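# Band a hair tie around a charger and its wound cable

## Task

Fit the hair tie around both the charger and the cable coiled on it, placed squarely and well away from either end of the charger. Every coil that started on the charger must still be wound there, with no loose loops hanging off, and the tie must press all the coils against the charger's two wide faces. At the end the charger has to rest on the desk, flat on one of its wide faces.

## Robot and tools

Robot: two Doosan M1013 arms, left_arm and right_arm, each carrying a Robotiq 140 two-finger gripper with a wrist camera. The fingers can fold at a hinge. A part held in the outer quarter of the pads, near the tips, is squeezed normally. A part held nearer the palm can be pulled in, held loosely, or dropped. Fingers pushed tip-first into a surface fold easily, so a move can pass the surface almost unnoticed and the next grip may fail.

Frames: the scene frame has its origin at table-top height, midway between the nominal bases. +z is up, +x points out over the table, and left_arm is on the +y side; image sides do not match these names. Actual bases: left_arm at (+0.079, +0.615, 0) m, right_arm at (+0.010, -0.601, 0) m. Positions, orientations, velocities and move targets are reported in the scene frame. Offsets, however, run along each arm's current Hand target axes. On the gripper, +z points along the fingers and y is the opening direction. end_effector_position is the point between the closed pads. The fingertips extend about 33 mm past it at small openings and about 9 mm past it when fully open.

Row layout, shared by execute_actions and move: one flat list of 18 numbers, each between -1 and 1. The first nine are left_arm: dx, dy, dz, rx, ry, rz, then left_gripper position, force_limit, speed. The next nine are the same fields for right_arm and right_gripper. All 18 must be sent even when only one arm moves. dx..rz form an offset, not a pose. It is measured from that arm's Hand target as it stood when the action or move began, along that target's own axes. A value of 1.0 means 0.6 m of travel or 180 degrees of turn. rx, ry, rz together make a single rotation vector. All six set to 0 re-commands the Hand target unchanged. Each call starts again from the current Hand target, so repeating an offset moves the arm further. The gripper fields are absolute settings, not offsets. To leave a gripper unchanged, repeat its last values, because 0 is itself a command.

Gripper fields: position +1 is fully open (140 mm). The pads meet near -0.8. -1 closes until blocked. force_limit runs from about 14 N at -1 to about 58 N at +1 on parts up to 40 mm wide; a fast close grips harder. speed ranges from about 30 mm/s at -1 to 250 mm/s at +1. Both default to +1. To tighten a grip, raise force_limit and change position slightly, for example -1 to -0.98. To loosen one, open and then close slowly. object_status: 0 moving, 1 blocked while opening, 2 blocked while closing (a successful grip), 3 reached the set position or pads met. position_measured is in counts: 3 is open, 230 is pads touching.

execute_actions(actions, cameras): actions is a list of actions. Each action is a list of up to 15 rows, one per 1/30 s step. A short action holds its last row. Every row in an action is counted from that action's starting Hand target. Images come back only for an empty actions list or when cameras names them. Camera names: cam_high, cam_low, cam_left_wrist, cam_right_wrist, or "all".

move(target, speed, blend, stop_force, zero, blocking, cameras): drives each gripper along a straight line toward the offset in target. target is one 18-number row or a list of up to 15 rows; every row counts from the same starting Hand targets. speed is in m/s, 0.002 to 2, default 0.25. blend is a corner-rounding radius in metres; 0 means stop at each point. stop_force is 10 to 80 N and ends an arm's path when it meets that much resistance. Use it only slowly, not while the gripper is turning, and leave it out when backing away from a contact. zero, default true, re-zeroes the force reading first. blocking=false returns after about 0.5 s and cannot be combined with stop_force. Paths do not avoid obstacles or the other arm. Avoid steering a gripper close to its own base. The result adds a move: line such as done, off_target, moving, held or fault, plus limits (paced = clipped, held = steps withheld).

wait(seconds 0-10) lets time pass. stop brakes a running move. zoom_image(camera, region [x0,y0,x1,y1], at most 504 px each way) enlarges part of the latest image. clear_fault(arm) releases an arm halted by a torque or force fault. read_manual gives licence texts. finished_scene(scene 1 or 2) ends the scene permanently.

Reading results: Hand target is the last commanded pose after clipping. Each step is clipped to within 70 mm and 16 degrees of the measured pose, so the gripper can stop short; send the remaining distance as a further offset. Tool commands lists the current gripper settings. Joint torques, External joint torques and Flange force (along the gripper's x y z, including any held weight) show contact. Wrist depth gives a 7x7 grid of distances per wrist camera, "-" meaning no value. MOTOR HOT warns of an over-temperature stop that lasts 30-60 s.

Avoid: any net outside force of 144 N, or a joint torque at its limit (wrist joints 42.7 N m), which causes a fault stop. Avoid pressing even slightly past a firm contact, since the arms are stiff. Do not let the arms press on each other, including closing one gripper on the other's fingers. Do not drop parts, release them while moving, slam into things, twist stiff items hard, or let anything leave the table; any of these harms or fails the scene. Smooth, quick, low-effort motion is preferred.

Each tool is called after "Call:" as name([rows], argument=value, ...), one row to a line, values as JSON.

## Session

Call:
execute_actions(actions=[])

Call:
zoom_image(camera="cam_high", region=[180, 60, 480, 380])

Call:
zoom_image(camera="cam_low", region=[60, 200, 420, 380])

Scene clock: 0.00 s.
left_arm: end_effector_position=(+0.2633, +0.1278, +0.1094) position_measured=3 object_status=3 end_effector_quat_wxyz=(+0.038, +0.985, +0.152, +0.074) | right_arm: end_effector_position=(+0.9642, -0.3249, +0.1110) position_measured=3 object_status=3 end_effector_quat_wxyz=(-0.100, +0.735, +0.659, +0.124)
Joint positions: left_arm=[-1.367 0.063 2.148 0.19 0.856 -0.222] | right_arm=[0.156 0.75 1.148 0.333 1.165 0.134]
Joint velocities: within noise
Joint torques (N m): no reading
External joint torques (N m): no reading
Flange force (N): no reading
Wrist depth (mm): cam_left_wrist=[213 216 222 224 229 235 239 / 221 224 230 234 239 243 248 / 229 234 239 243 249 255 261 / 235 131 249 256 261 261 125 / - 251 259 266 272 277 107 / - 264 270 276 286 295 297 / - 279 287 291 299 306 315] | cam_right_wrist=[246 246 248 249 1177 1177 1190 / 246 247 249 250 1171 1171 1190 / 247 247 249 251 252 1196 1190 / - 134 250 251 253 1202 1202 / - 249 251 252 254 1190 113 / 249 250 251 253 255 1196 1196 / 250 251 252 254 255 1202 1196]
Hand target: left_arm +0.2633, +0.1278, +0.1094; +0.038, +0.985, +0.152, +0.074 | right_arm +0.9642, -0.3249, +0.1110; -0.100, +0.735, +0.659, +0.124
Tool commands: left_gripper/position=+1.0 left_gripper/force_limit=+1.0 left_gripper/speed=+1.0 right_gripper/position=+1.0 right_gripper/force_limit=+1.0 right_gripper/speed=+1.0
camera_calibration:
cam_left_wrist: T_world_to_cam=[[0.297888, -0.951056, 0.0821885, 0.0441706], [-0.935325, -0.273574, 0.224331, 0.258853], [-0.190867, -0.143698, -0.971041, 0.321137], [0, 0, 0, 1]] pos_world=[0.290248, 0.158971, 0.250138]
cam_right_wrist: T_world_to_cam=[[0.996104, -0.0816142, 0.0334036, -0.980097], [-0.0824329, -0.99631, 0.0239112, -0.240693], [0.0313288, -0.0265716, -0.999156, 0.21049], [0, 0, 0, 1]] pos_world=[0.949843, -0.314201, 0.248807]

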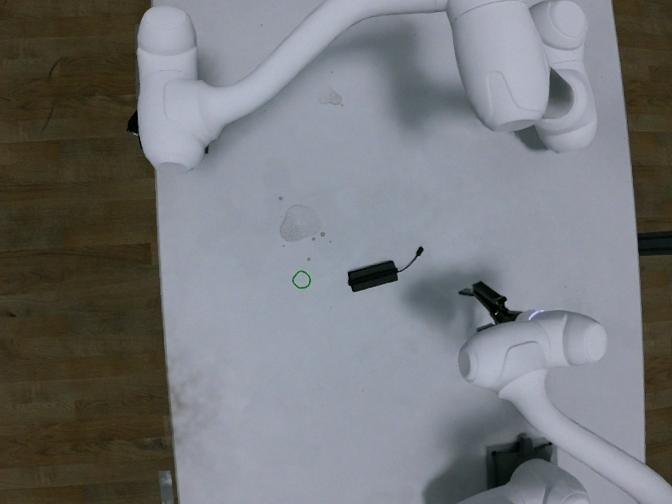

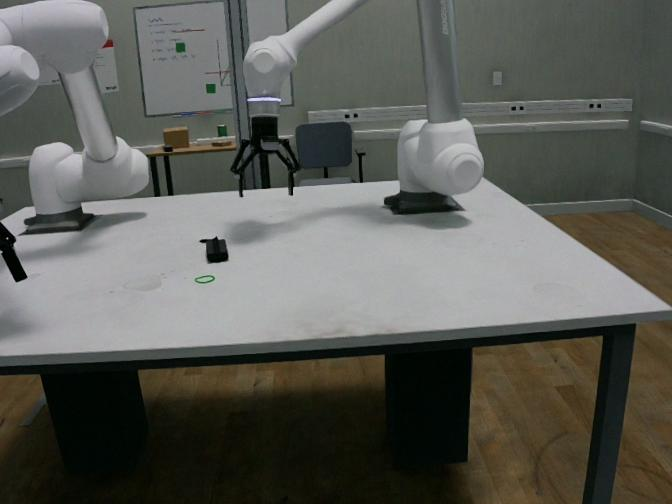

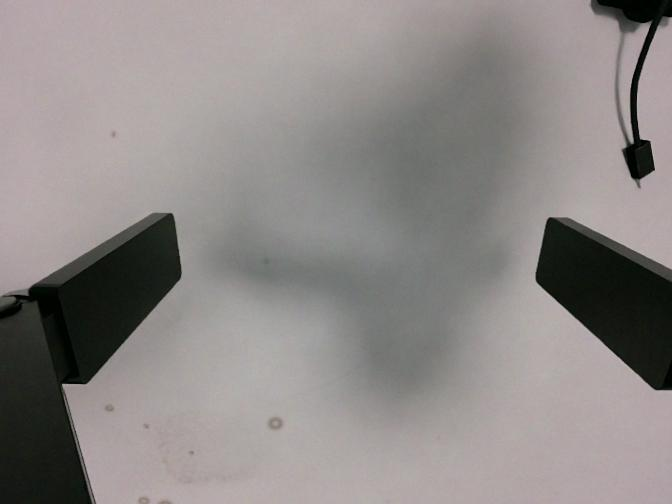

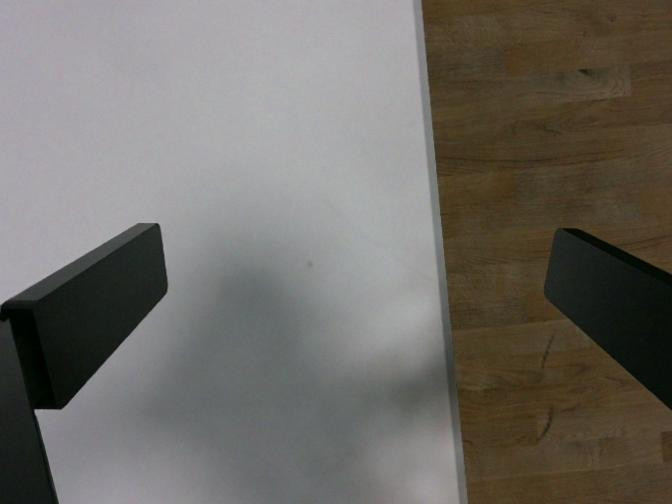

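Scaled by 1.575 from the camera's 672x504 image, which has a finer 960x720 frame.

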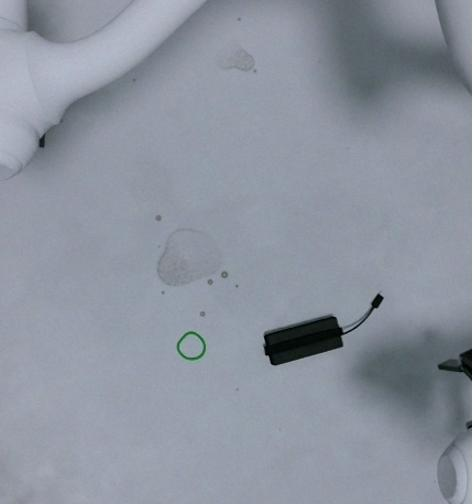

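Scaled by 1.400 from the camera's 672x504 image, which has a finer 960x720 frame.

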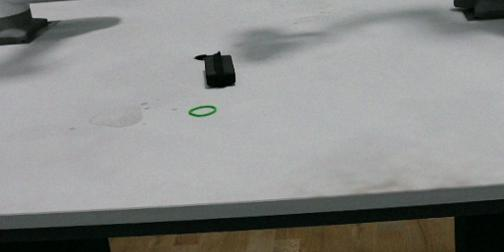

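Call:
zoom_image(camera="cam_high", region=[280, 235, 440, 305])

Call:
zoom_image(camera="cam_low", region=[180, 225, 250, 295])

Scaled by 3.150 from the camera's 672x504 image, which has a finer 960x720 frame.

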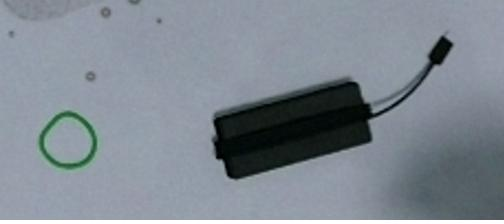

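Scaled by 7.200 from the camera's 672x504 image, which has a finer 960x720 frame.

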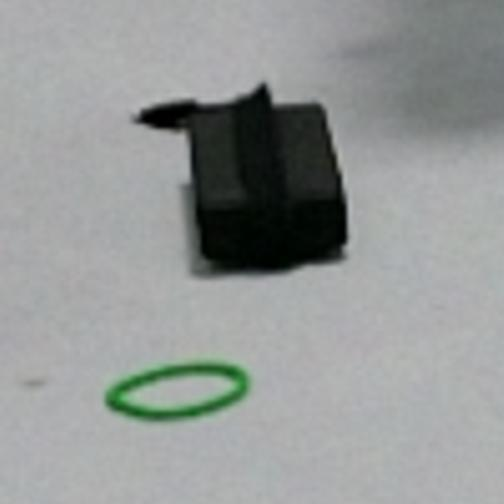

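Call:
move([
  [0.2741,0.2295,-0.0932,0.0242,-0.0471,0.0968,-0.85,0,0,-0.017,-0.378,-0.178,-0.1423,0.1689,-0.222,-0.85,0,0],
  [0.5282,0.4662,0.21,0.0242,-0.0471,0.0968,-0.85,0,0,-0.034,-0.7567,-0.3561,-0.2846,0.3378,-0.4441,-0.85,0,0],
], speed=0.35, blend=[0.05,0])

Call:
move(target=[0,0,0.05,0,0,0,-0.85,0,0,0,0,0,0,0,0,-0.85,0,0], speed=0.02, stop_force=10, cameras=["cam_left_wrist","cam_low","cam_high"])

Scene clock: 94.97 s.
left_arm: end_effector_position=(+0.6640, -0.0484, +0.0547) position_measured=233 object_status=3 end_effector_quat_wxyz=(+0.000, +1.000, +0.000, +0.000) | right_arm: end_effector_position=(+0.5001, -0.3605, +0.2997) position_measured=233 object_status=3 end_effector_quat_wxyz=(+0.000, +0.000, +0.707, +0.707)
Joint positions: left_arm=[-0.887 0.669 1.368 0 1.104 0.682] | right_arm=[-0.244 0.271 2.236 1.364 1.722 -2.524]
Joint torques (N m): left_arm=[0.62 -104.8 -37.8 3.9 -0.19 0.5] | right_arm=[0.93 -58.59 -25.87 2.25 2.91 0.03]
External joint torques (N m): left_arm=[-0.56 1.87 -0.11 0.02 0.16 -0.5] | right_arm=[-0.88 2.7 -2.03 -0.12 -0.63 0.02]
Flange force (N): left_arm=[1.2 3.2 1.1] | right_arm=[-6.5 -3.6 -2.5]
Wrist depth (mm): cam_left_wrist=[164 163 163 163 163 163 162 / 174 173 173 173 173 173 172 / 186 186 185 184 185 185 184 / 199 198 196 120 192 197 197 / 214 207 81 81 87 81 209 / - - - - - 67 61 / - - - - - - -] | cam_right_wrist=[445 586 1024 1006 3113 719 - / 426 595 - 3551 913 695 - / 429 600 2738 3726 3551 - - / 447 600 3551 118 651 - - / 430 - 87 82 94 82 - / - - 71 61 - - - / - - - - - - -]
Hand target: left_arm +0.6640, -0.0484, +0.0546; +0.000, +1.000, +0.000, +0.000 | right_arm +0.5001, -0.3605, +0.2997; +0.000, +0.000, +0.707, +0.707
Off the commanded pose: left_arm 0.000 m, 0 deg | right_arm 0.000 m, 0 deg.
move: done

Scene clock: 96.53 s.
left_arm: end_effector_position=(+0.6641, -0.0484, +0.0358) position_measured=233 object_status=3 end_effector_quat_wxyz=(+0.000, +1.000, +0.000, +0.000) | right_arm: end_effector_position=(+0.5001, -0.3605, +0.2997) position_measured=233 object_status=3 end_effector_quat_wxyz=(+0.000, +0.000, +0.707, +0.707)
Joint positions: left_arm=[-0.886 0.684 1.381 0 1.077 0.682] | right_arm=[-0.244 0.271 2.236 1.364 1.722 -2.524]
Joint torques (N m): left_arm=[0.75 -79.48 -26.35 3.63 -2.32 0.51] | right_arm=[1.22 -59.15 -26.22 2.19 2.86 0.06]
External joint torques (N m): left_arm=[-0.68 -24.18 -11.16 0.25 2.28 -0.51] | right_arm=[-1.23 3.25 -1.66 -0.06 -0.57 -0.01]
Flange force (N): left_arm=[-3.3 -1.7 -29.1] | right_arm=[-6.3 -4.8 -3.1]
Wrist depth (mm): cam_left_wrist=[147 147 148 147 146 146 146 / 158 156 156 156 155 156 155 / 167 166 167 165 166 165 165 / 182 179 176 120 173 174 177 / 190 187 81 81 87 81 188 / - - - - - 67 62 / - - - - - - -] | cam_right_wrist=[426 524 1024 1042 2497 721 - / 423 - 1148 3551 871 664 - / 422 589 1369 5827 3607 3726 - / 446 644 975 118 655 - - / 409 - 87 82 93 81 - / - - 71 61 - - - / - - - - - - -]
Hand target: left_arm +0.6641, -0.0484, +0.0358; +0.000, +1.000, +0.000, +0.000 (not the last commanded pose) | right_arm +0.5001, -0.3605, +0.2997; +0.000, +0.000, +0.707, +0.707
Off the commanded pose: left_arm 0.011 m, 0 deg | right_arm 0.000 m, 0 deg.
move: contact (left_arm)
camera_calibration:
cam_left_wrist: T_world_to_cam=[[0.00330793, -0.999882, -0.0149689, -0.040089], [-0.935497, -0.00838309, 0.353236, 0.610357], [-0.35332, 0.0128349, -0.935415, 0.415023], [0, 0, 0, 1]] pos_world=[0.717755, -0.0402944, 0.172018]
Images, in order (width x height): cam_high 672x504, cam_low 672x504, cam_left_wrist 672x504.

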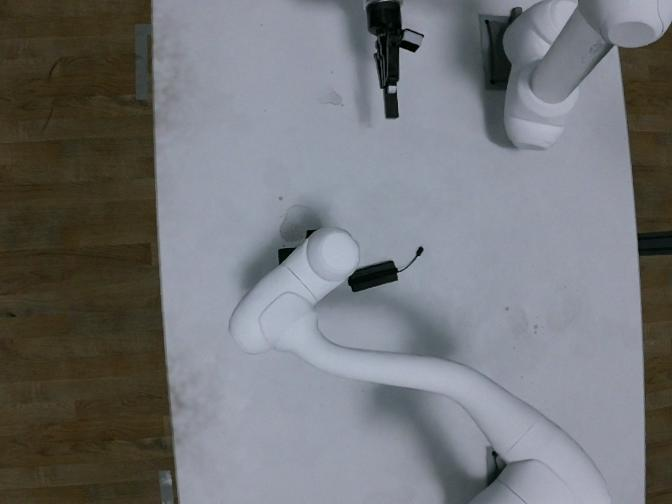

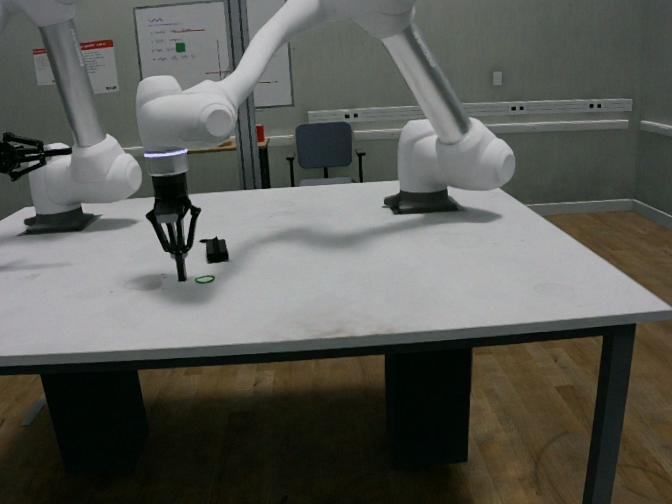

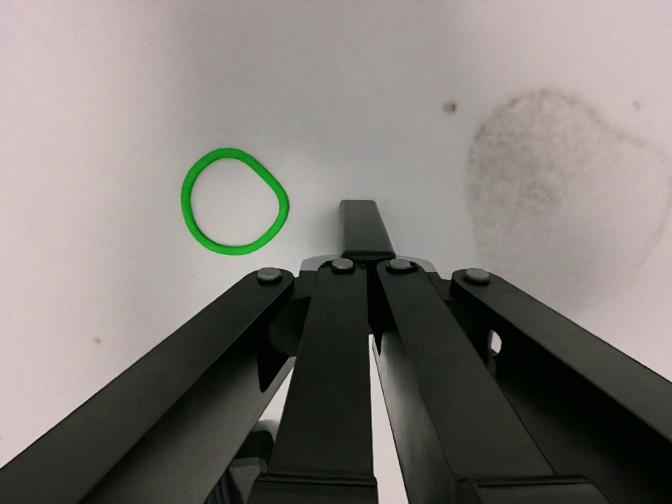

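Call:
move([
  [0,0,-0.027,0,0,0,-0.85,0,0,0,0,0,0,0,0,-0.85,0,0],
  [0.0215,-0.0557,-0.027,0,0,0,-0.42,0,0,0,0,0,0,0,0,-0.85,0,0],
  [0.0215,-0.0557,-0.0025,0,0,0,-0.42,0,0,0,0,0,0,0,0,-0.85,0,0],
], speed=[0.15,0.15,0.06], cameras=["cam_left_wrist"])

Scene clock: 132.63 s.
left_arm: end_effector_position=(+0.6769, -0.0150, +0.0373) position_measured=182 object_status=3 end_effector_quat_wxyz=(+0.000, +1.000, +0.000, +0.000) | right_arm: end_effector_position=(+0.5001, -0.3605, +0.2997) position_measured=233 object_status=3 end_effector_quat_wxyz=(+0.000, +0.000, +0.707, +0.707)
Joint positions: left_arm=[-0.851 0.66 1.421 0 1.061 0.718] | right_arm=[-0.244 0.271 2.236 1.364 1.722 -2.524]
Joint torques (N m): left_arm=[0.63 -102.26 -36.89 3.82 -0.2 0.56] | right_arm=[0.91 -58.48 -25.43 2.32 2.8 -0.14]
External joint torques (N m): left_arm=[-0.71 0.94 -0.22 0.02 0.16 -0.56] | right_arm=[-0.81 2.58 -2.45 -0.19 -0.52 0.19]
Flange force (N): left_arm=[0.3 2.5 0.4] | right_arm=[-7.2 -2.8 -2.7]
Wrist depth (mm): cam_left_wrist=[148 148 149 148 148 147 147 / 160 157 157 157 157 157 156 / 169 168 168 168 167 167 166 / 180 180 175 177 174 176 179 / 191 80 87 193 142 87 76 / - - - 210 - 63 75 / - 64 - 224 - - -] | cam_right_wrist=[425 598 1062 1015 3247 743 - / 426 689 3607 3342 935 710 - / 426 699 3496 3726 3607 4545 - / 447 603 902 118 678 - - / 427 502 87 82 93 82 - / - - 71 61 - - - / - - - - - - -]
Hand target: left_arm +0.6769, -0.0150, +0.0373; +0.000, +1.000, +0.000, +0.000 | right_arm +0.5001, -0.3605, +0.2997; +0.000, +0.000, +0.707, +0.707
Off the commanded pose: left_arm 0.000 m, 0 deg | right_arm 0.000 m, 0 deg.
move: done
camera_calibration:
cam_left_wrist: T_world_to_cam=[[0.00330793, -0.999882, -0.0149689, -0.00661314], [-0.935497, -0.00838309, 0.353236, 0.622176], [-0.35332, 0.0128349, -0.935415, 0.420554], [0, 0, 0, 1]] pos_world=[0.730655, -0.00679436, 0.173518]
Images, in order (width x height): cam_left_wrist 672x504.

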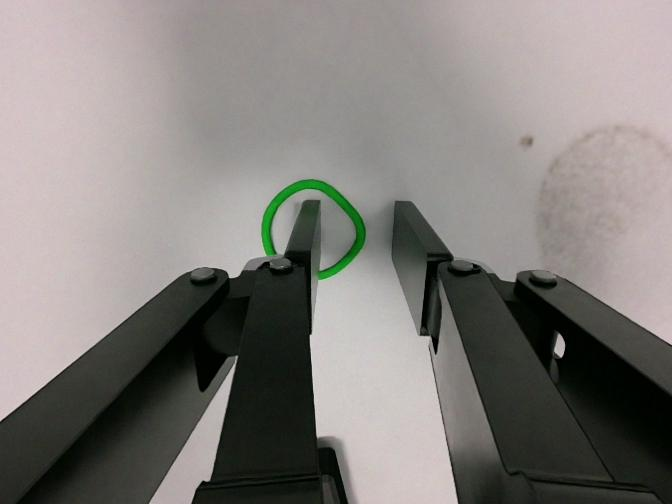

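Call:
move([
  [0,0,0,0,0,0,-1,0,-1,0,0,0,0,0,0,-0.85,0,0],
  [0,0,-0.2,0,0,0,-1,0,-1,0,0,0,0,0,0,-0.85,0,0],
  [-0.2947,-0.1083,-0.4713,-0.5,0,0,-1,0,-1,0.0038,-0.0008,0.4923,0,0,0,-0.85,0,0],
], speed=[0.1,0.2,0.3], blend=[0,0.04,0], cameras=["all"])

Call:
zoom_image(camera="cam_right_wrist", region=[240, 100, 480, 300])

Call:
zoom_image(camera="cam_high", region=[350, 200, 450, 320])

Call:
zoom_image(camera="cam_low", region=[150, 90, 290, 180])

Scene clock: 158.87 s.
left_arm: end_effector_position=(+0.5000, +0.0499, +0.3200) position_measured=228 object_status=2 end_effector_quat_wxyz=(+0.707, +0.707, +0.000, +0.000) | right_arm: end_effector_position=(+0.4976, -0.0651, +0.2994) position_measured=233 object_status=3 end_effector_quat_wxyz=(+0.000, +0.000, +0.707, +0.707)
Joint positions: left_arm=[-0.577 0.215 2.257 -2.044 1.224 2.556] | right_arm=[0.34 0.308 2.181 1.837 1.374 -2.516]
Joint torques (N m): left_arm=[1.08 -48.34 -24.46 -2.89 2.08 0.64] | right_arm=[1.14 -65.14 -28.14 1.06 2.86 0.03]
External joint torques (N m): left_arm=[-1.03 1.06 -0.37 0.22 0.26 -0.59] | right_arm=[-1.02 3.44 -1.84 -0.15 -0.58 0.01]
Flange force (N): left_arm=[1.4 -0.4 2.0] | right_arm=[-7.6 -4.0 1.5]
Wrist depth (mm): cam_left_wrist=[458 601 2619 501 478 - - / 440 624 - 505 531 - - / 444 632 976 290 633 3520 3158 / 444 562 171 111 671 709 - / 442 - 81 81 87 81 - / - - - - - 68 62 / - - - - - - -] | cam_right_wrist=[444 552 491 486 574 598 733 / 423 541 3294 506 3113 3726 - / 423 638 997 320 3201 3247 - / 409 - 1087 118 3987 - - / 429 - 87 82 93 81 - / - - 71 61 - - - / - - - - - - -]
Hand target: left_arm +0.5000, +0.0498, +0.3200; +0.707, +0.707, +0.000, +0.000 | right_arm +0.4976, -0.0651, +0.2994; +0.000, +0.000, +0.707, +0.707
Off the commanded pose: left_arm 0.000 m, 0 deg | right_arm 0.000 m, 0 deg.
move: done
camera_calibration:
cam_left_wrist: T_world_to_cam=[[0.00211024, -0.015044, 0.999885, -0.310229], [-0.935696, 0.352731, 0.00728189, 0.450129], [-0.3528, -0.935604, -0.0133323, 0.373621], [0, 0, 0, 1]] pos_world=[0.553652, 0.186119, 0.311897]
cam_right_wrist: T_world_to_cam=[[-0.0329916, -0.00753208, 0.999427, -0.272798], [0.941275, -0.336433, 0.0285365, -0.492667], [0.336025, 0.941677, 0.0181892, 0.0271479], [0, 0, 0, 1]] pos_world=[0.445613, -0.193369, 0.286207]

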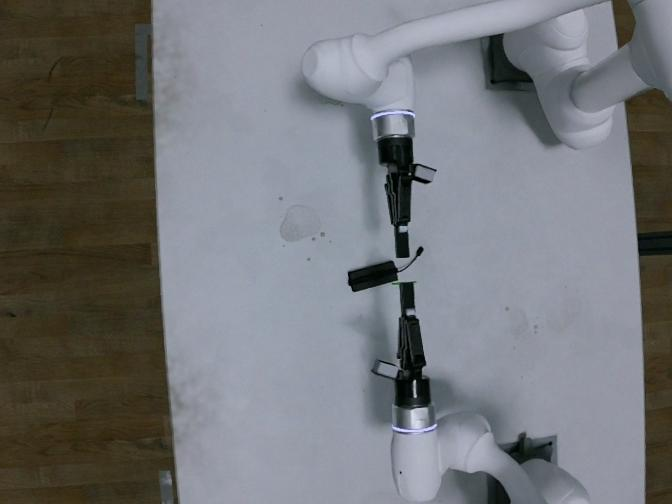

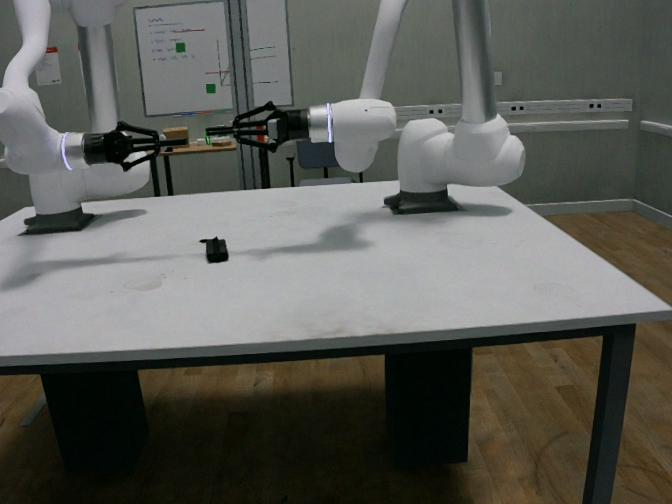

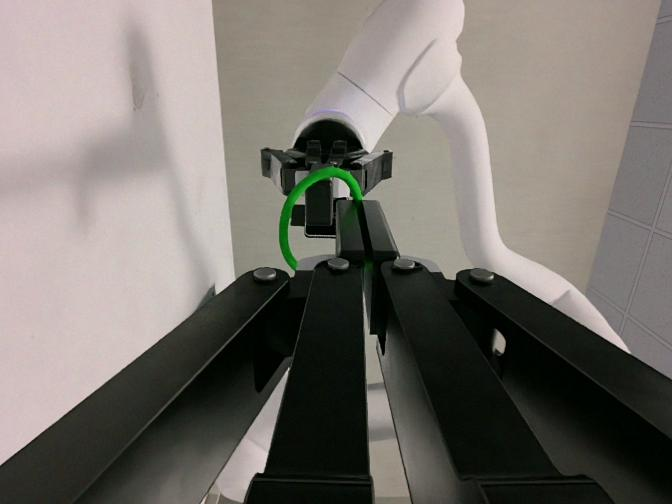

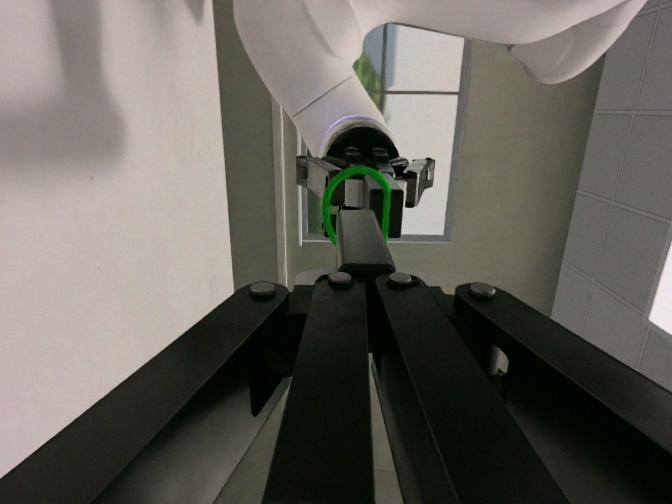

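Scaled by 2.100 from the camera's 672x504 image, which has a finer 960x720 frame.

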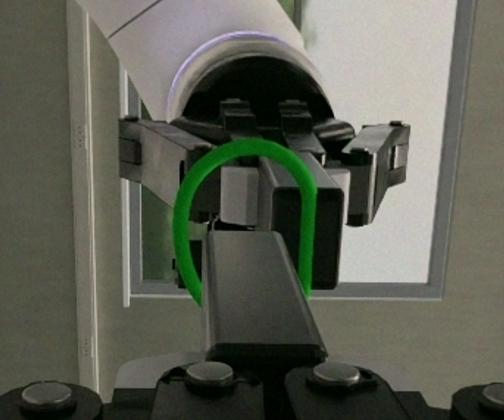

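Scaled by 4.200 from the camera's 672x504 image, which has a finer 960x720 frame.

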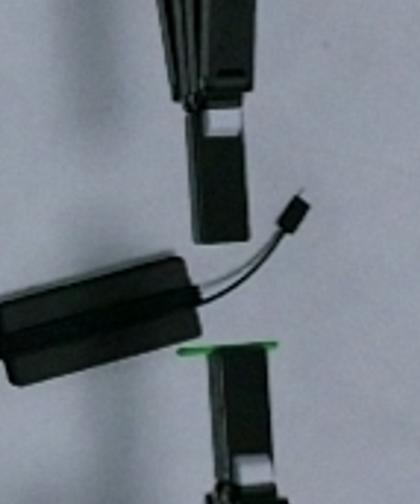

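Scaled by 3.600 from the camera's 672x504 image, which has a finer 960x720 frame.

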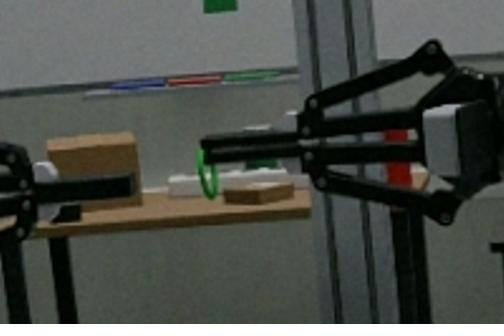

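Call:
move([
  [0,0,0,0,0,0,-1,0,-1,0,-0.0013,0.01,0,0,0,-0.85,0,0],
  [0,0,0,0,0,0,-1,0,-1,0,-0.0013,0.1167,0,0,0,-0.85,0,0],
  [0,0,0,0,0,0,-1,0,-1,0,-0.023,0.1167,0,0,0,-0.85,0,0],
  [0,0,0,0,0,0,-1,0,-1,0,-0.023,0.1167,0,0,0,-0.56,0,-0.5],
], speed=[0.1,0.1,0.06,0.06], cameras=["cam_right_wrist","cam_low","cam_high"])

Call:
zoom_image(camera="cam_right_wrist", region=[240, 100, 480, 320])

Call:
zoom_image(camera="cam_low", region=[160, 100, 270, 170])

Scene clock: 183.77 s.
left_arm: end_effector_position=(+0.5000, +0.0498, +0.3200) position_measured=228 object_status=2 end_effector_quat_wxyz=(+0.707, +0.707, +0.000, +0.000) | right_arm: end_effector_position=(+0.4976, +0.0049, +0.2857) position_measured=200 object_status=0 end_effector_quat_wxyz=(+0.000, +0.000, +0.707, +0.707)
Joint positions: left_arm=[-0.577 0.215 2.257 -2.044 1.224 2.556] | right_arm=[0.46 0.365 2.13 1.939 1.307 -2.545]
Joint torques (N m): left_arm=[0.6 -48.44 -24.4 -2.97 2.19 0.55] | right_arm=[1.37 -70.11 -28.1 0.68 2.92 0.05]
External joint torques (N m): left_arm=[-0.6 1.29 -0.27 0.31 0.14 -0.5] | right_arm=[-1.32 2.74 -1.87 -0.1 -0.59 -0.01]
Flange force (N): left_arm=[2.0 -0.8 1.3] | right_arm=[-6.8 -2.9 1.6]
Wrist depth (mm): cam_left_wrist=[- 615 2718 416 414 - - / 414 - 2468 434 463 - - / 443 693 223 285 568 - - / 443 - 159 112 104 626 - / 424 - 80 81 87 81 2497 / - - - - - 68 62 / - - - - - - -] | cam_right_wrist=[425 637 440 419 3071 520 653 / 424 706 795 436 3071 - - / 404 568 - 293 287 5165 - / 426 608 959 226 152 - - / 406 - 93 87 95 83 - / - - 61 61 - 76 - / - - - - - - -]
Hand target: left_arm +0.5000, +0.0498, +0.3200; +0.707, +0.707, +0.000, +0.000 | right_arm +0.4976, +0.0049, +0.2857; +0.000, +0.000, +0.707, +0.707
Off the commanded pose: left_arm 0.000 m, 0 deg | right_arm 0.000 m, 0 deg.
move: done
camera_calibration:
cam_right_wrist: T_world_to_cam=[[-0.0329916, -0.00753208, 0.999427, -0.258582], [0.941275, -0.336433, 0.0285365, -0.468632], [0.336025, 0.941677, 0.0181892, -0.0384867], [0, 0, 0, 1]] pos_world=[0.445513, -0.123369, 0.272507]
Images, in order (width x height): cam_high 672x504, cam_low 672x504, cam_right_wrist 672x504.

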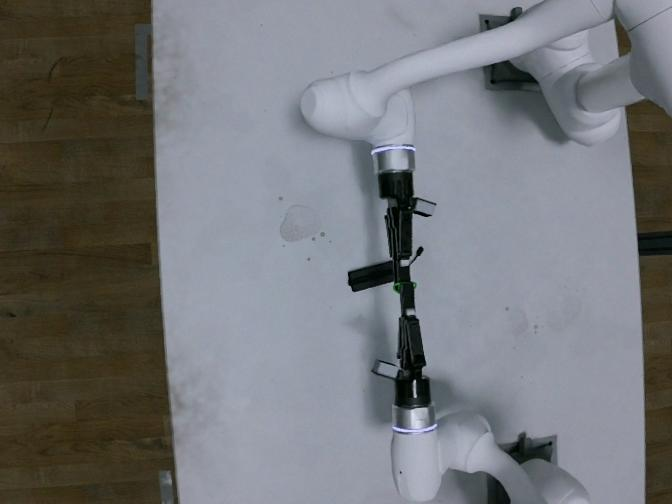

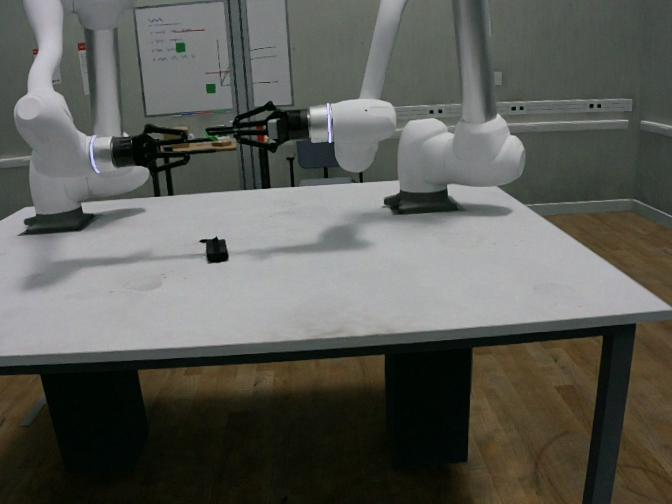

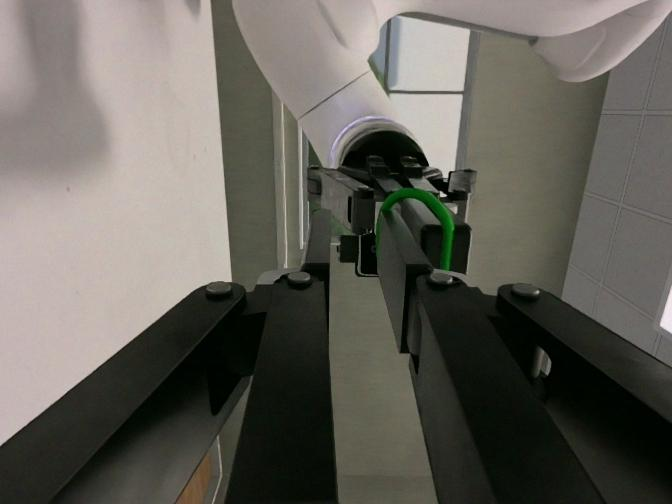

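Scaled by 2.100 from the camera's 672x504 image, which has a finer 960x720 frame.

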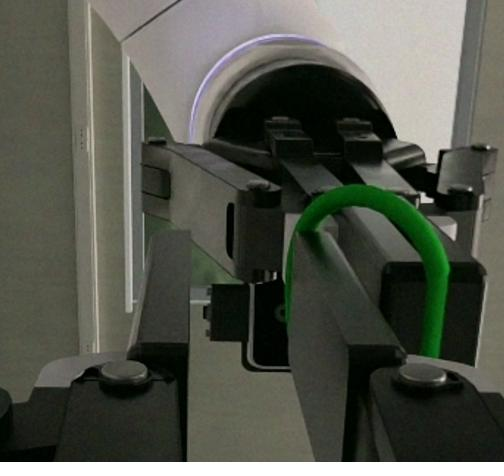

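Scaled by 4.582 from the camera's 672x504 image, which has a finer 960x720 frame.

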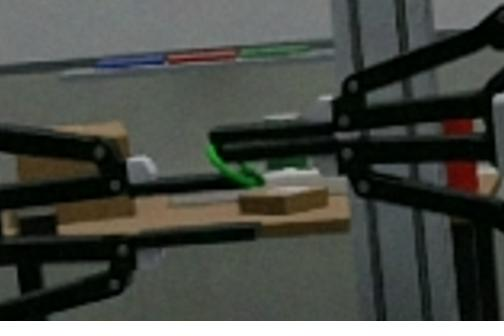

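Call:
move([
  [0,0,0,0,0,0,-1,0,-1,0,0,-0.1,0,0,0,-0.56,0,-0.5],
  [0,0,0,0,0,0,-1,0,-1,0,0.0235,-0.1,0,0,0,-0.85,0,-0.5],
], speed=[0.08,0.08], cameras=["cam_right_wrist","cam_low","cam_high"])

Call:
zoom_image(camera="cam_right_wrist", region=[260, 120, 440, 280])

Call:
zoom_image(camera="cam_low", region=[160, 100, 270, 170])

Call:
zoom_image(camera="cam_high", region=[360, 230, 450, 320])

Scene clock: 243.13 s.
left_arm: end_effector_position=(+0.5000, +0.0498, +0.3200) position_measured=228 object_status=2 end_effector_quat_wxyz=(+0.707, +0.707, +0.000, +0.000) | right_arm: end_effector_position=(+0.4976, -0.0551, +0.2998) position_measured=232 object_status=0 end_effector_quat_wxyz=(+0.000, +0.000, +0.707, +0.707)
Joint positions: left_arm=[-0.577 0.215 2.257 -2.044 1.224 2.556] | right_arm=[0.358 0.312 2.174 1.851 1.362 -2.516]
Joint torques (N m): left_arm=[0.56 -48.04 -24.49 -2.98 2.26 0.53] | right_arm=[1.49 -65.18 -28.12 1.05 2.78 0.01]
External joint torques (N m): left_arm=[-0.56 0.81 -0.38 0.3 0.08 -0.48] | right_arm=[-1.52 3.05 -1.84 -0.16 -0.51 0.04]
Flange force (N): left_arm=[1.6 0.1 1.1] | right_arm=[-7.5 -3.4 0.5]
Wrist depth (mm): cam_left_wrist=[436 573 - 464 471 - - / - - - 492 526 5368 - / 438 549 - 276 582 - - / - - - 110 104 702 - / 423 - 81 81 87 81 2360 / - - - - - 68 62 / - - - - - - -] | cam_right_wrist=[445 638 488 477 3247 589 708 / 444 595 2841 493 3156 - - / 440 640 951 320 356 - - / 455 600 1196 118 3496 - - / 427 563 87 82 93 81 - / - - 71 61 - - - / - - - - - - -]
Hand target: left_arm +0.5000, +0.0498, +0.3200; +0.707, +0.707, +0.000, +0.000 | right_arm +0.4976, -0.0551, +0.2998; +0.000, +0.000, +0.707, +0.707
Off the commanded pose: left_arm 0.000 m, 0 deg | right_arm 0.000 m, 0 deg.
move: done
camera_calibration:
cam_right_wrist: T_world_to_cam=[[-0.0329916, -0.00753208, 0.999427, -0.273023], [0.941275, -0.336433, 0.0285365, -0.489311], [0.336025, 0.941677, 0.0181892, 0.0177257], [0, 0, 0, 1]] pos_world=[0.445613, -0.183369, 0.286507]
Images, in order (width x height): cam_high 672x504, cam_low 672x504, cam_right_wrist 672x504.

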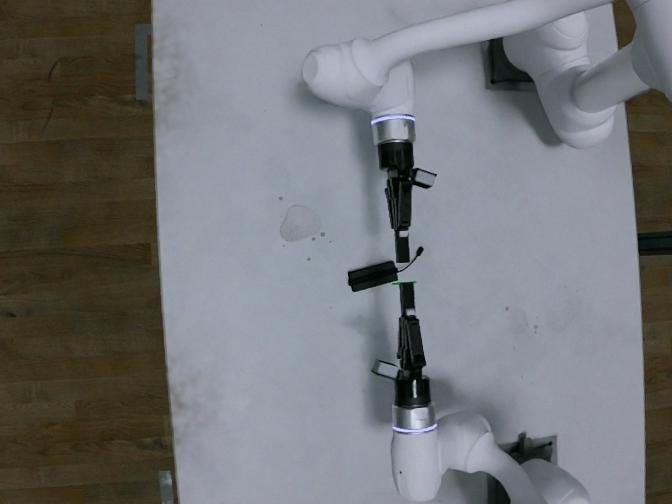

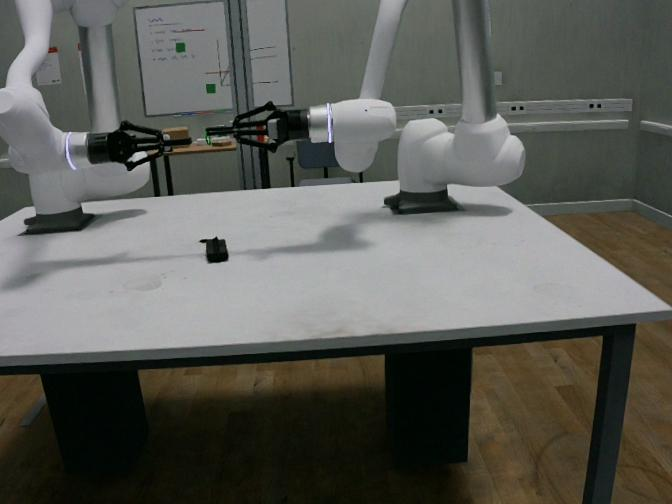

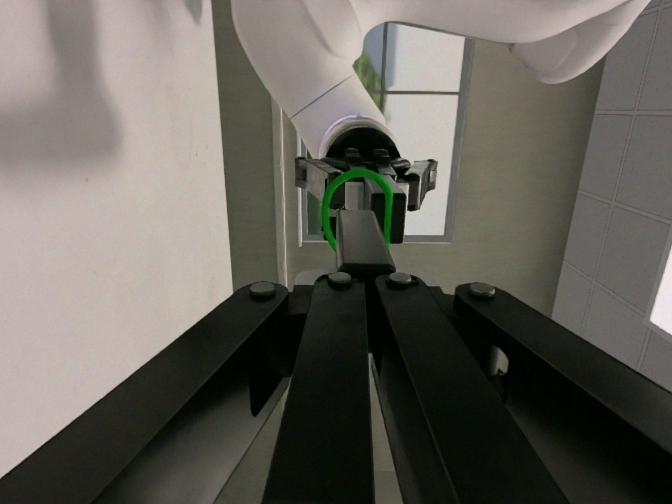

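Scaled by 2.800 from the camera's 672x504 image, which has a finer 960x720 frame.

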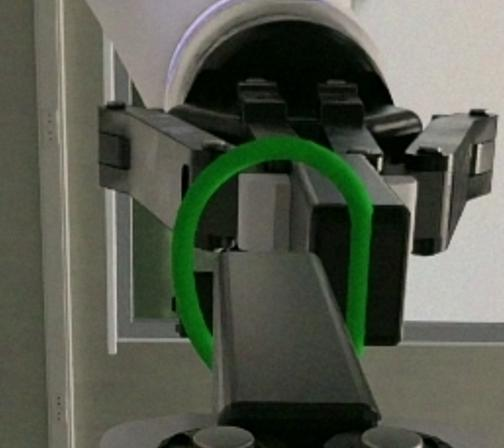

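Scaled by 4.582 from the camera's 672x504 image, which has a finer 960x720 frame.

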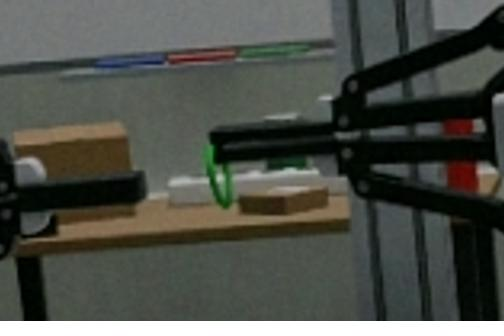

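Scaled by 5.600 from the camera's 672x504 image, which has a finer 960x720 frame.

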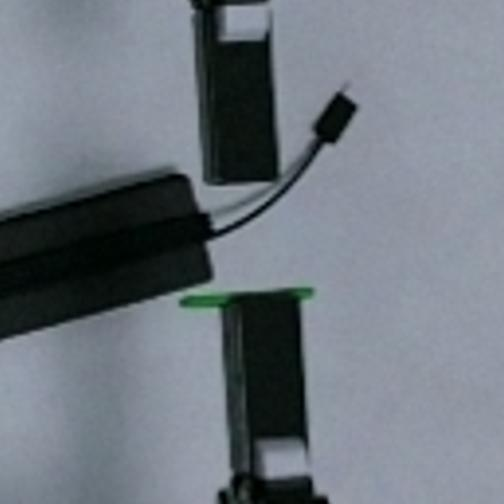

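Call:
move([
  [0,0,0,0,0,0,-1,0,-1,0,0.0018,0.01,0,0,0,-0.85,0,-0.5],
  [0,0,0,0,0,0,-1,0,-1,0,0.0018,0.1,0,0,0,-0.85,0,-0.5],
], speed=[0.05,0.08], cameras=["cam_right_wrist","cam_low","cam_left_wrist"])

Call:
zoom_image(camera="cam_right_wrist", region=[260, 120, 440, 280])

Call:
zoom_image(camera="cam_low", region=[160, 100, 270, 170])

Call:
zoom_image(camera="cam_left_wrist", region=[240, 120, 440, 300])

Scene clock: 267.17 s.
left_arm: end_effector_position=(+0.5000, +0.0498, +0.3200) position_measured=228 object_status=2 end_effector_quat_wxyz=(+0.707, +0.707, +0.000, +0.000) | right_arm: end_effector_position=(+0.4976, +0.0049, +0.3009) position_measured=232 object_status=3 end_effector_quat_wxyz=(+0.000, +0.000, +0.707, +0.707)
Joint positions: left_arm=[-0.577 0.215 2.257 -2.044 1.224 2.556] | right_arm=[0.46 0.342 2.123 1.931 1.296 -2.516]
Joint torques (N m): left_arm=[0.91 -48.39 -24.4 -2.91 2.26 0.5] | right_arm=[1.28 -68.54 -29.12 0.75 2.76 0.01]
External joint torques (N m): left_arm=[-0.87 1.01 -0.46 0.24 0.08 -0.45] | right_arm=[-1.37 2.64 -1.75 -0.11 -0.49 0.04]
Flange force (N): left_arm=[1.5 -0.3 2.0] | right_arm=[-6.7 -2.6 1.3]
Wrist depth (mm): cam_left_wrist=[436 593 - 422 415 - - / 436 577 2863 437 459 - 2497 / 443 647 314 278 2789 577 - / 418 - 173 120 641 612 - / - - 80 81 87 81 649 / - - - - - 68 62 / - - - - - - -] | cam_right_wrist=[447 564 415 423 2841 516 695 / 448 - 3443 436 3201 3156 3294 / 426 633 - 282 339 - - / 449 644 943 118 156 - - / 451 567 87 82 93 81 - / - - 71 61 - - - / - - - - - - -]
Hand target: left_arm +0.5000, +0.0498, +0.3200; +0.707, +0.707, +0.000, +0.000 | right_arm +0.4976, +0.0049, +0.3009; +0.000, +0.000, +0.707, +0.707
Off the commanded pose: left_arm 0.000 m, 0 deg | right_arm 0.000 m, 0 deg.
move: done
camera_calibration:
cam_left_wrist: T_world_to_cam=[[0.00214379, -0.0149508, 0.999886, -0.310265], [-0.935651, 0.352853, 0.0072821, 0.449988], [-0.352921, -0.93556, -0.0132323, 0.373613], [0, 0, 0, 1]] pos_world=[0.553552, 0.186119, 0.311897]
cam_right_wrist: T_world_to_cam=[[-0.0329916, -0.00753208, 0.999427, -0.273773], [0.941275, -0.336433, 0.0285365, -0.469066], [0.336025, 0.941677, 0.0181892, -0.0387631], [0, 0, 0, 1]] pos_world=[0.445513, -0.123369, 0.287707]
Images, in order (width x height): cam_low 672x504, cam_left_wrist 672x504, cam_right_wrist 672x504.

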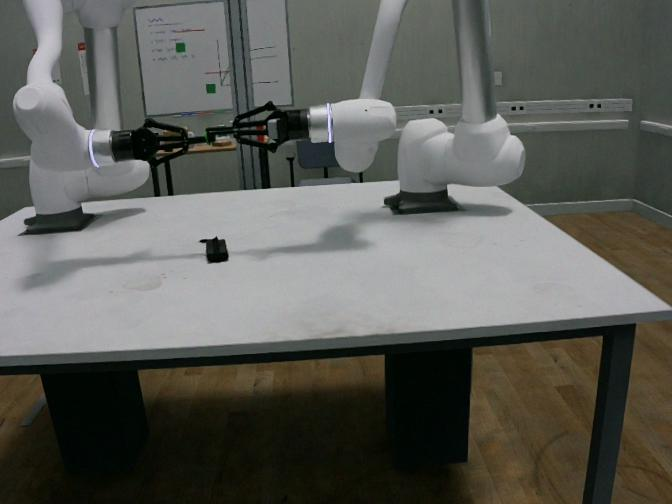

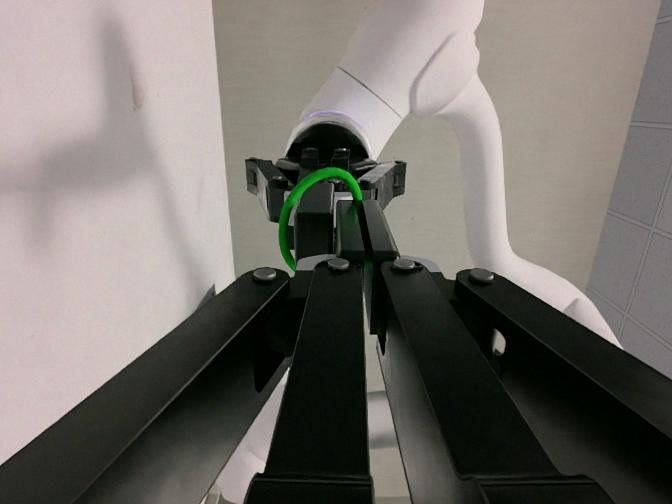

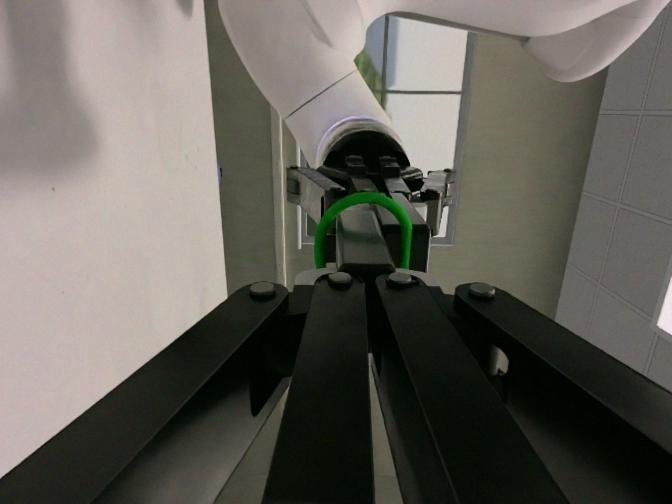

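Scaled by 2.800 from the camera's 672x504 image, which has a finer 960x720 frame.

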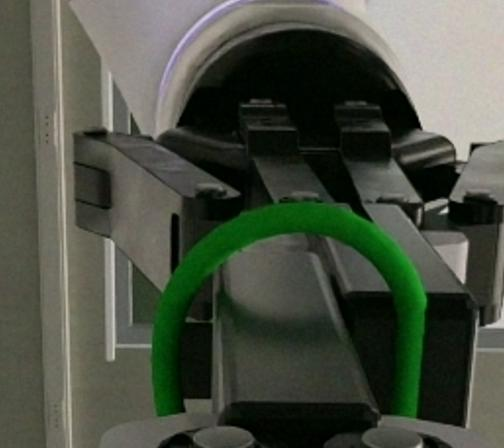

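Scaled by 4.582 from the camera's 672x504 image, which has a finer 960x720 frame.

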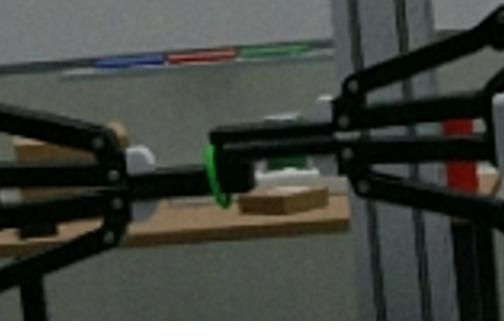

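Scaled by 2.520 from the camera's 672x504 image, which has a finer 960x720 frame.

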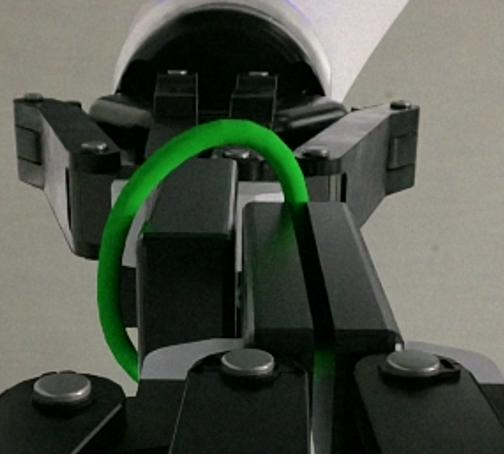

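Call:
move([
  [0,0,0,0,0,0,-1,0,-1,0,-0.0245,0,0,0,0,-0.85,0,-0.5],
  [0,0,0,0,0,0,-1,0,-1,0,-0.0245,0,0,0,0,-0.56,0,-0.5],
  [0,0,0,0,0,0,-0.68,0,-0.5,0,-0.0245,0,0,0,0,-0.56,0,-0.5],
  [0,0,-0.1,0,0,0,-0.68,0,-0.5,0,-0.0245,0,0,0,0,-0.56,0,-0.5],
], speed=[0.06,0.06,0.06,0.07], cameras=["cam_right_wrist","cam_low"])

Call:
zoom_image(camera="cam_right_wrist", region=[240, 120, 480, 330])

Call:
zoom_image(camera="cam_low", region=[160, 100, 270, 170])

Scene clock: 285.60 s.
left_arm: end_effector_position=(+0.4999, +0.1098, +0.3200) position_measured=214 object_status=3 end_effector_quat_wxyz=(+0.707, +0.707, +0.000, +0.000) | right_arm: end_effector_position=(+0.4976, +0.0049, +0.2862) position_measured=200 object_status=3 end_effector_quat_wxyz=(+0.000, +0.000, +0.707, +0.707)
Joint positions: left_arm=[-0.465 0.181 2.303 -1.951 1.292 2.538] | right_arm=[0.46 0.364 2.13 1.938 1.307 -2.544]
Joint torques (N m): left_arm=[0.61 -44.18 -23.69 -2.75 2.13 0.52] | right_arm=[1.62 -70.09 -28.04 0.72 2.85 0.06]
External joint torques (N m): left_arm=[-0.59 1.05 -0.55 0.23 0.19 -0.47] | right_arm=[-1.65 2.85 -1.95 -0.13 -0.54 -0.02]
Flange force (N): left_arm=[2.2 -0.4 1.3] | right_arm=[-7.4 -3.0 1.1]
Wrist depth (mm): cam_left_wrist=[436 635 3024 490 473 - 2863 / 417 624 895 494 545 3024 - / 420 549 237 316 637 - - / 438 619 214 110 109 699 - / 424 - 80 81 87 81 - / - - - - - 72 63 / - - - - - - -] | cam_right_wrist=[403 524 469 476 2951 768 - / 403 565 - 494 - - - / 400 572 3918 300 331 2951 - / 429 603 959 152 149 3496 - / 404 - 93 94 95 83 - / - - 61 61 - 76 - / - - - - - - -]
Hand target: left_arm +0.4999, +0.1098, +0.3200; +0.707, +0.707, +0.000, +0.000 | right_arm +0.4976, +0.0049, +0.2862; +0.000, +0.000, +0.707, +0.707
Off the commanded pose: left_arm 0.000 m, 0 deg | right_arm 0.000 m, 0 deg.
move: done
camera_calibration:
cam_right_wrist: T_world_to_cam=[[-0.0328644, -0.00747063, 0.999432, -0.259032], [0.941279, -0.33643, 0.0284374, -0.468617], [0.336027, 0.941679, 0.0180885, -0.0384665], [0, 0, 0, 1]] pos_world=[0.445512, -0.123369, 0.272907]
Images, in order (width x height): cam_low 672x504, cam_right_wrist 672x504.

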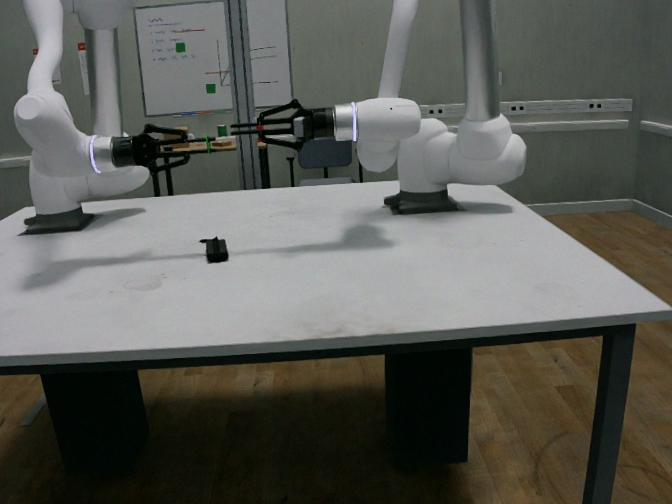

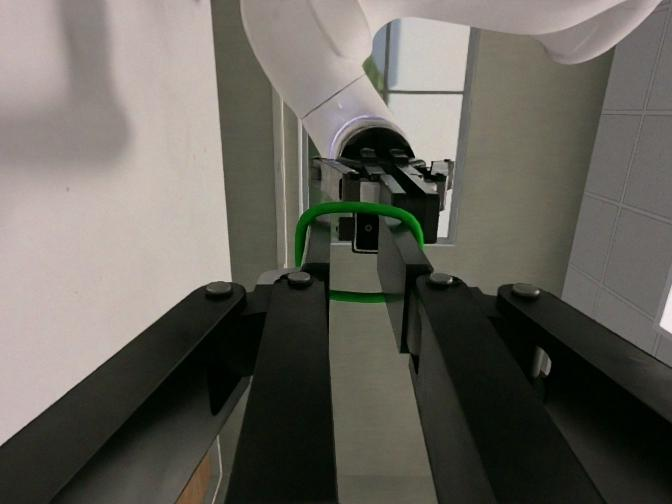

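Scaled by 2.100 from the camera's 672x504 image, which has a finer 960x720 frame.

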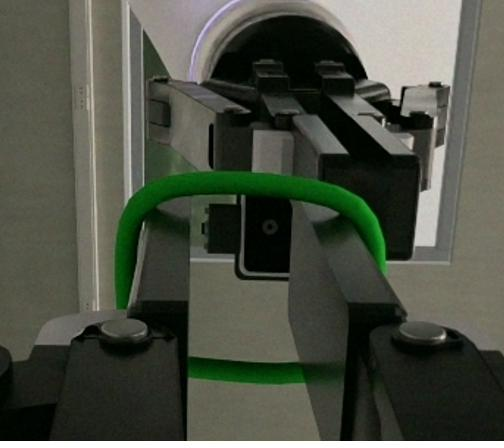

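Scaled by 4.582 from the camera's 672x504 image, which has a finer 960x720 frame.

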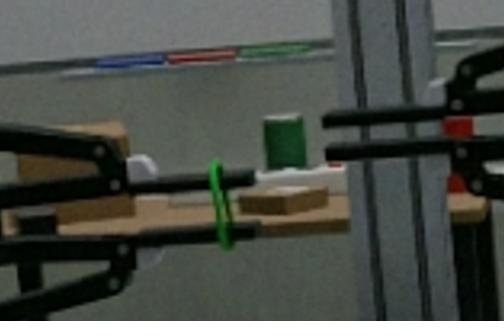

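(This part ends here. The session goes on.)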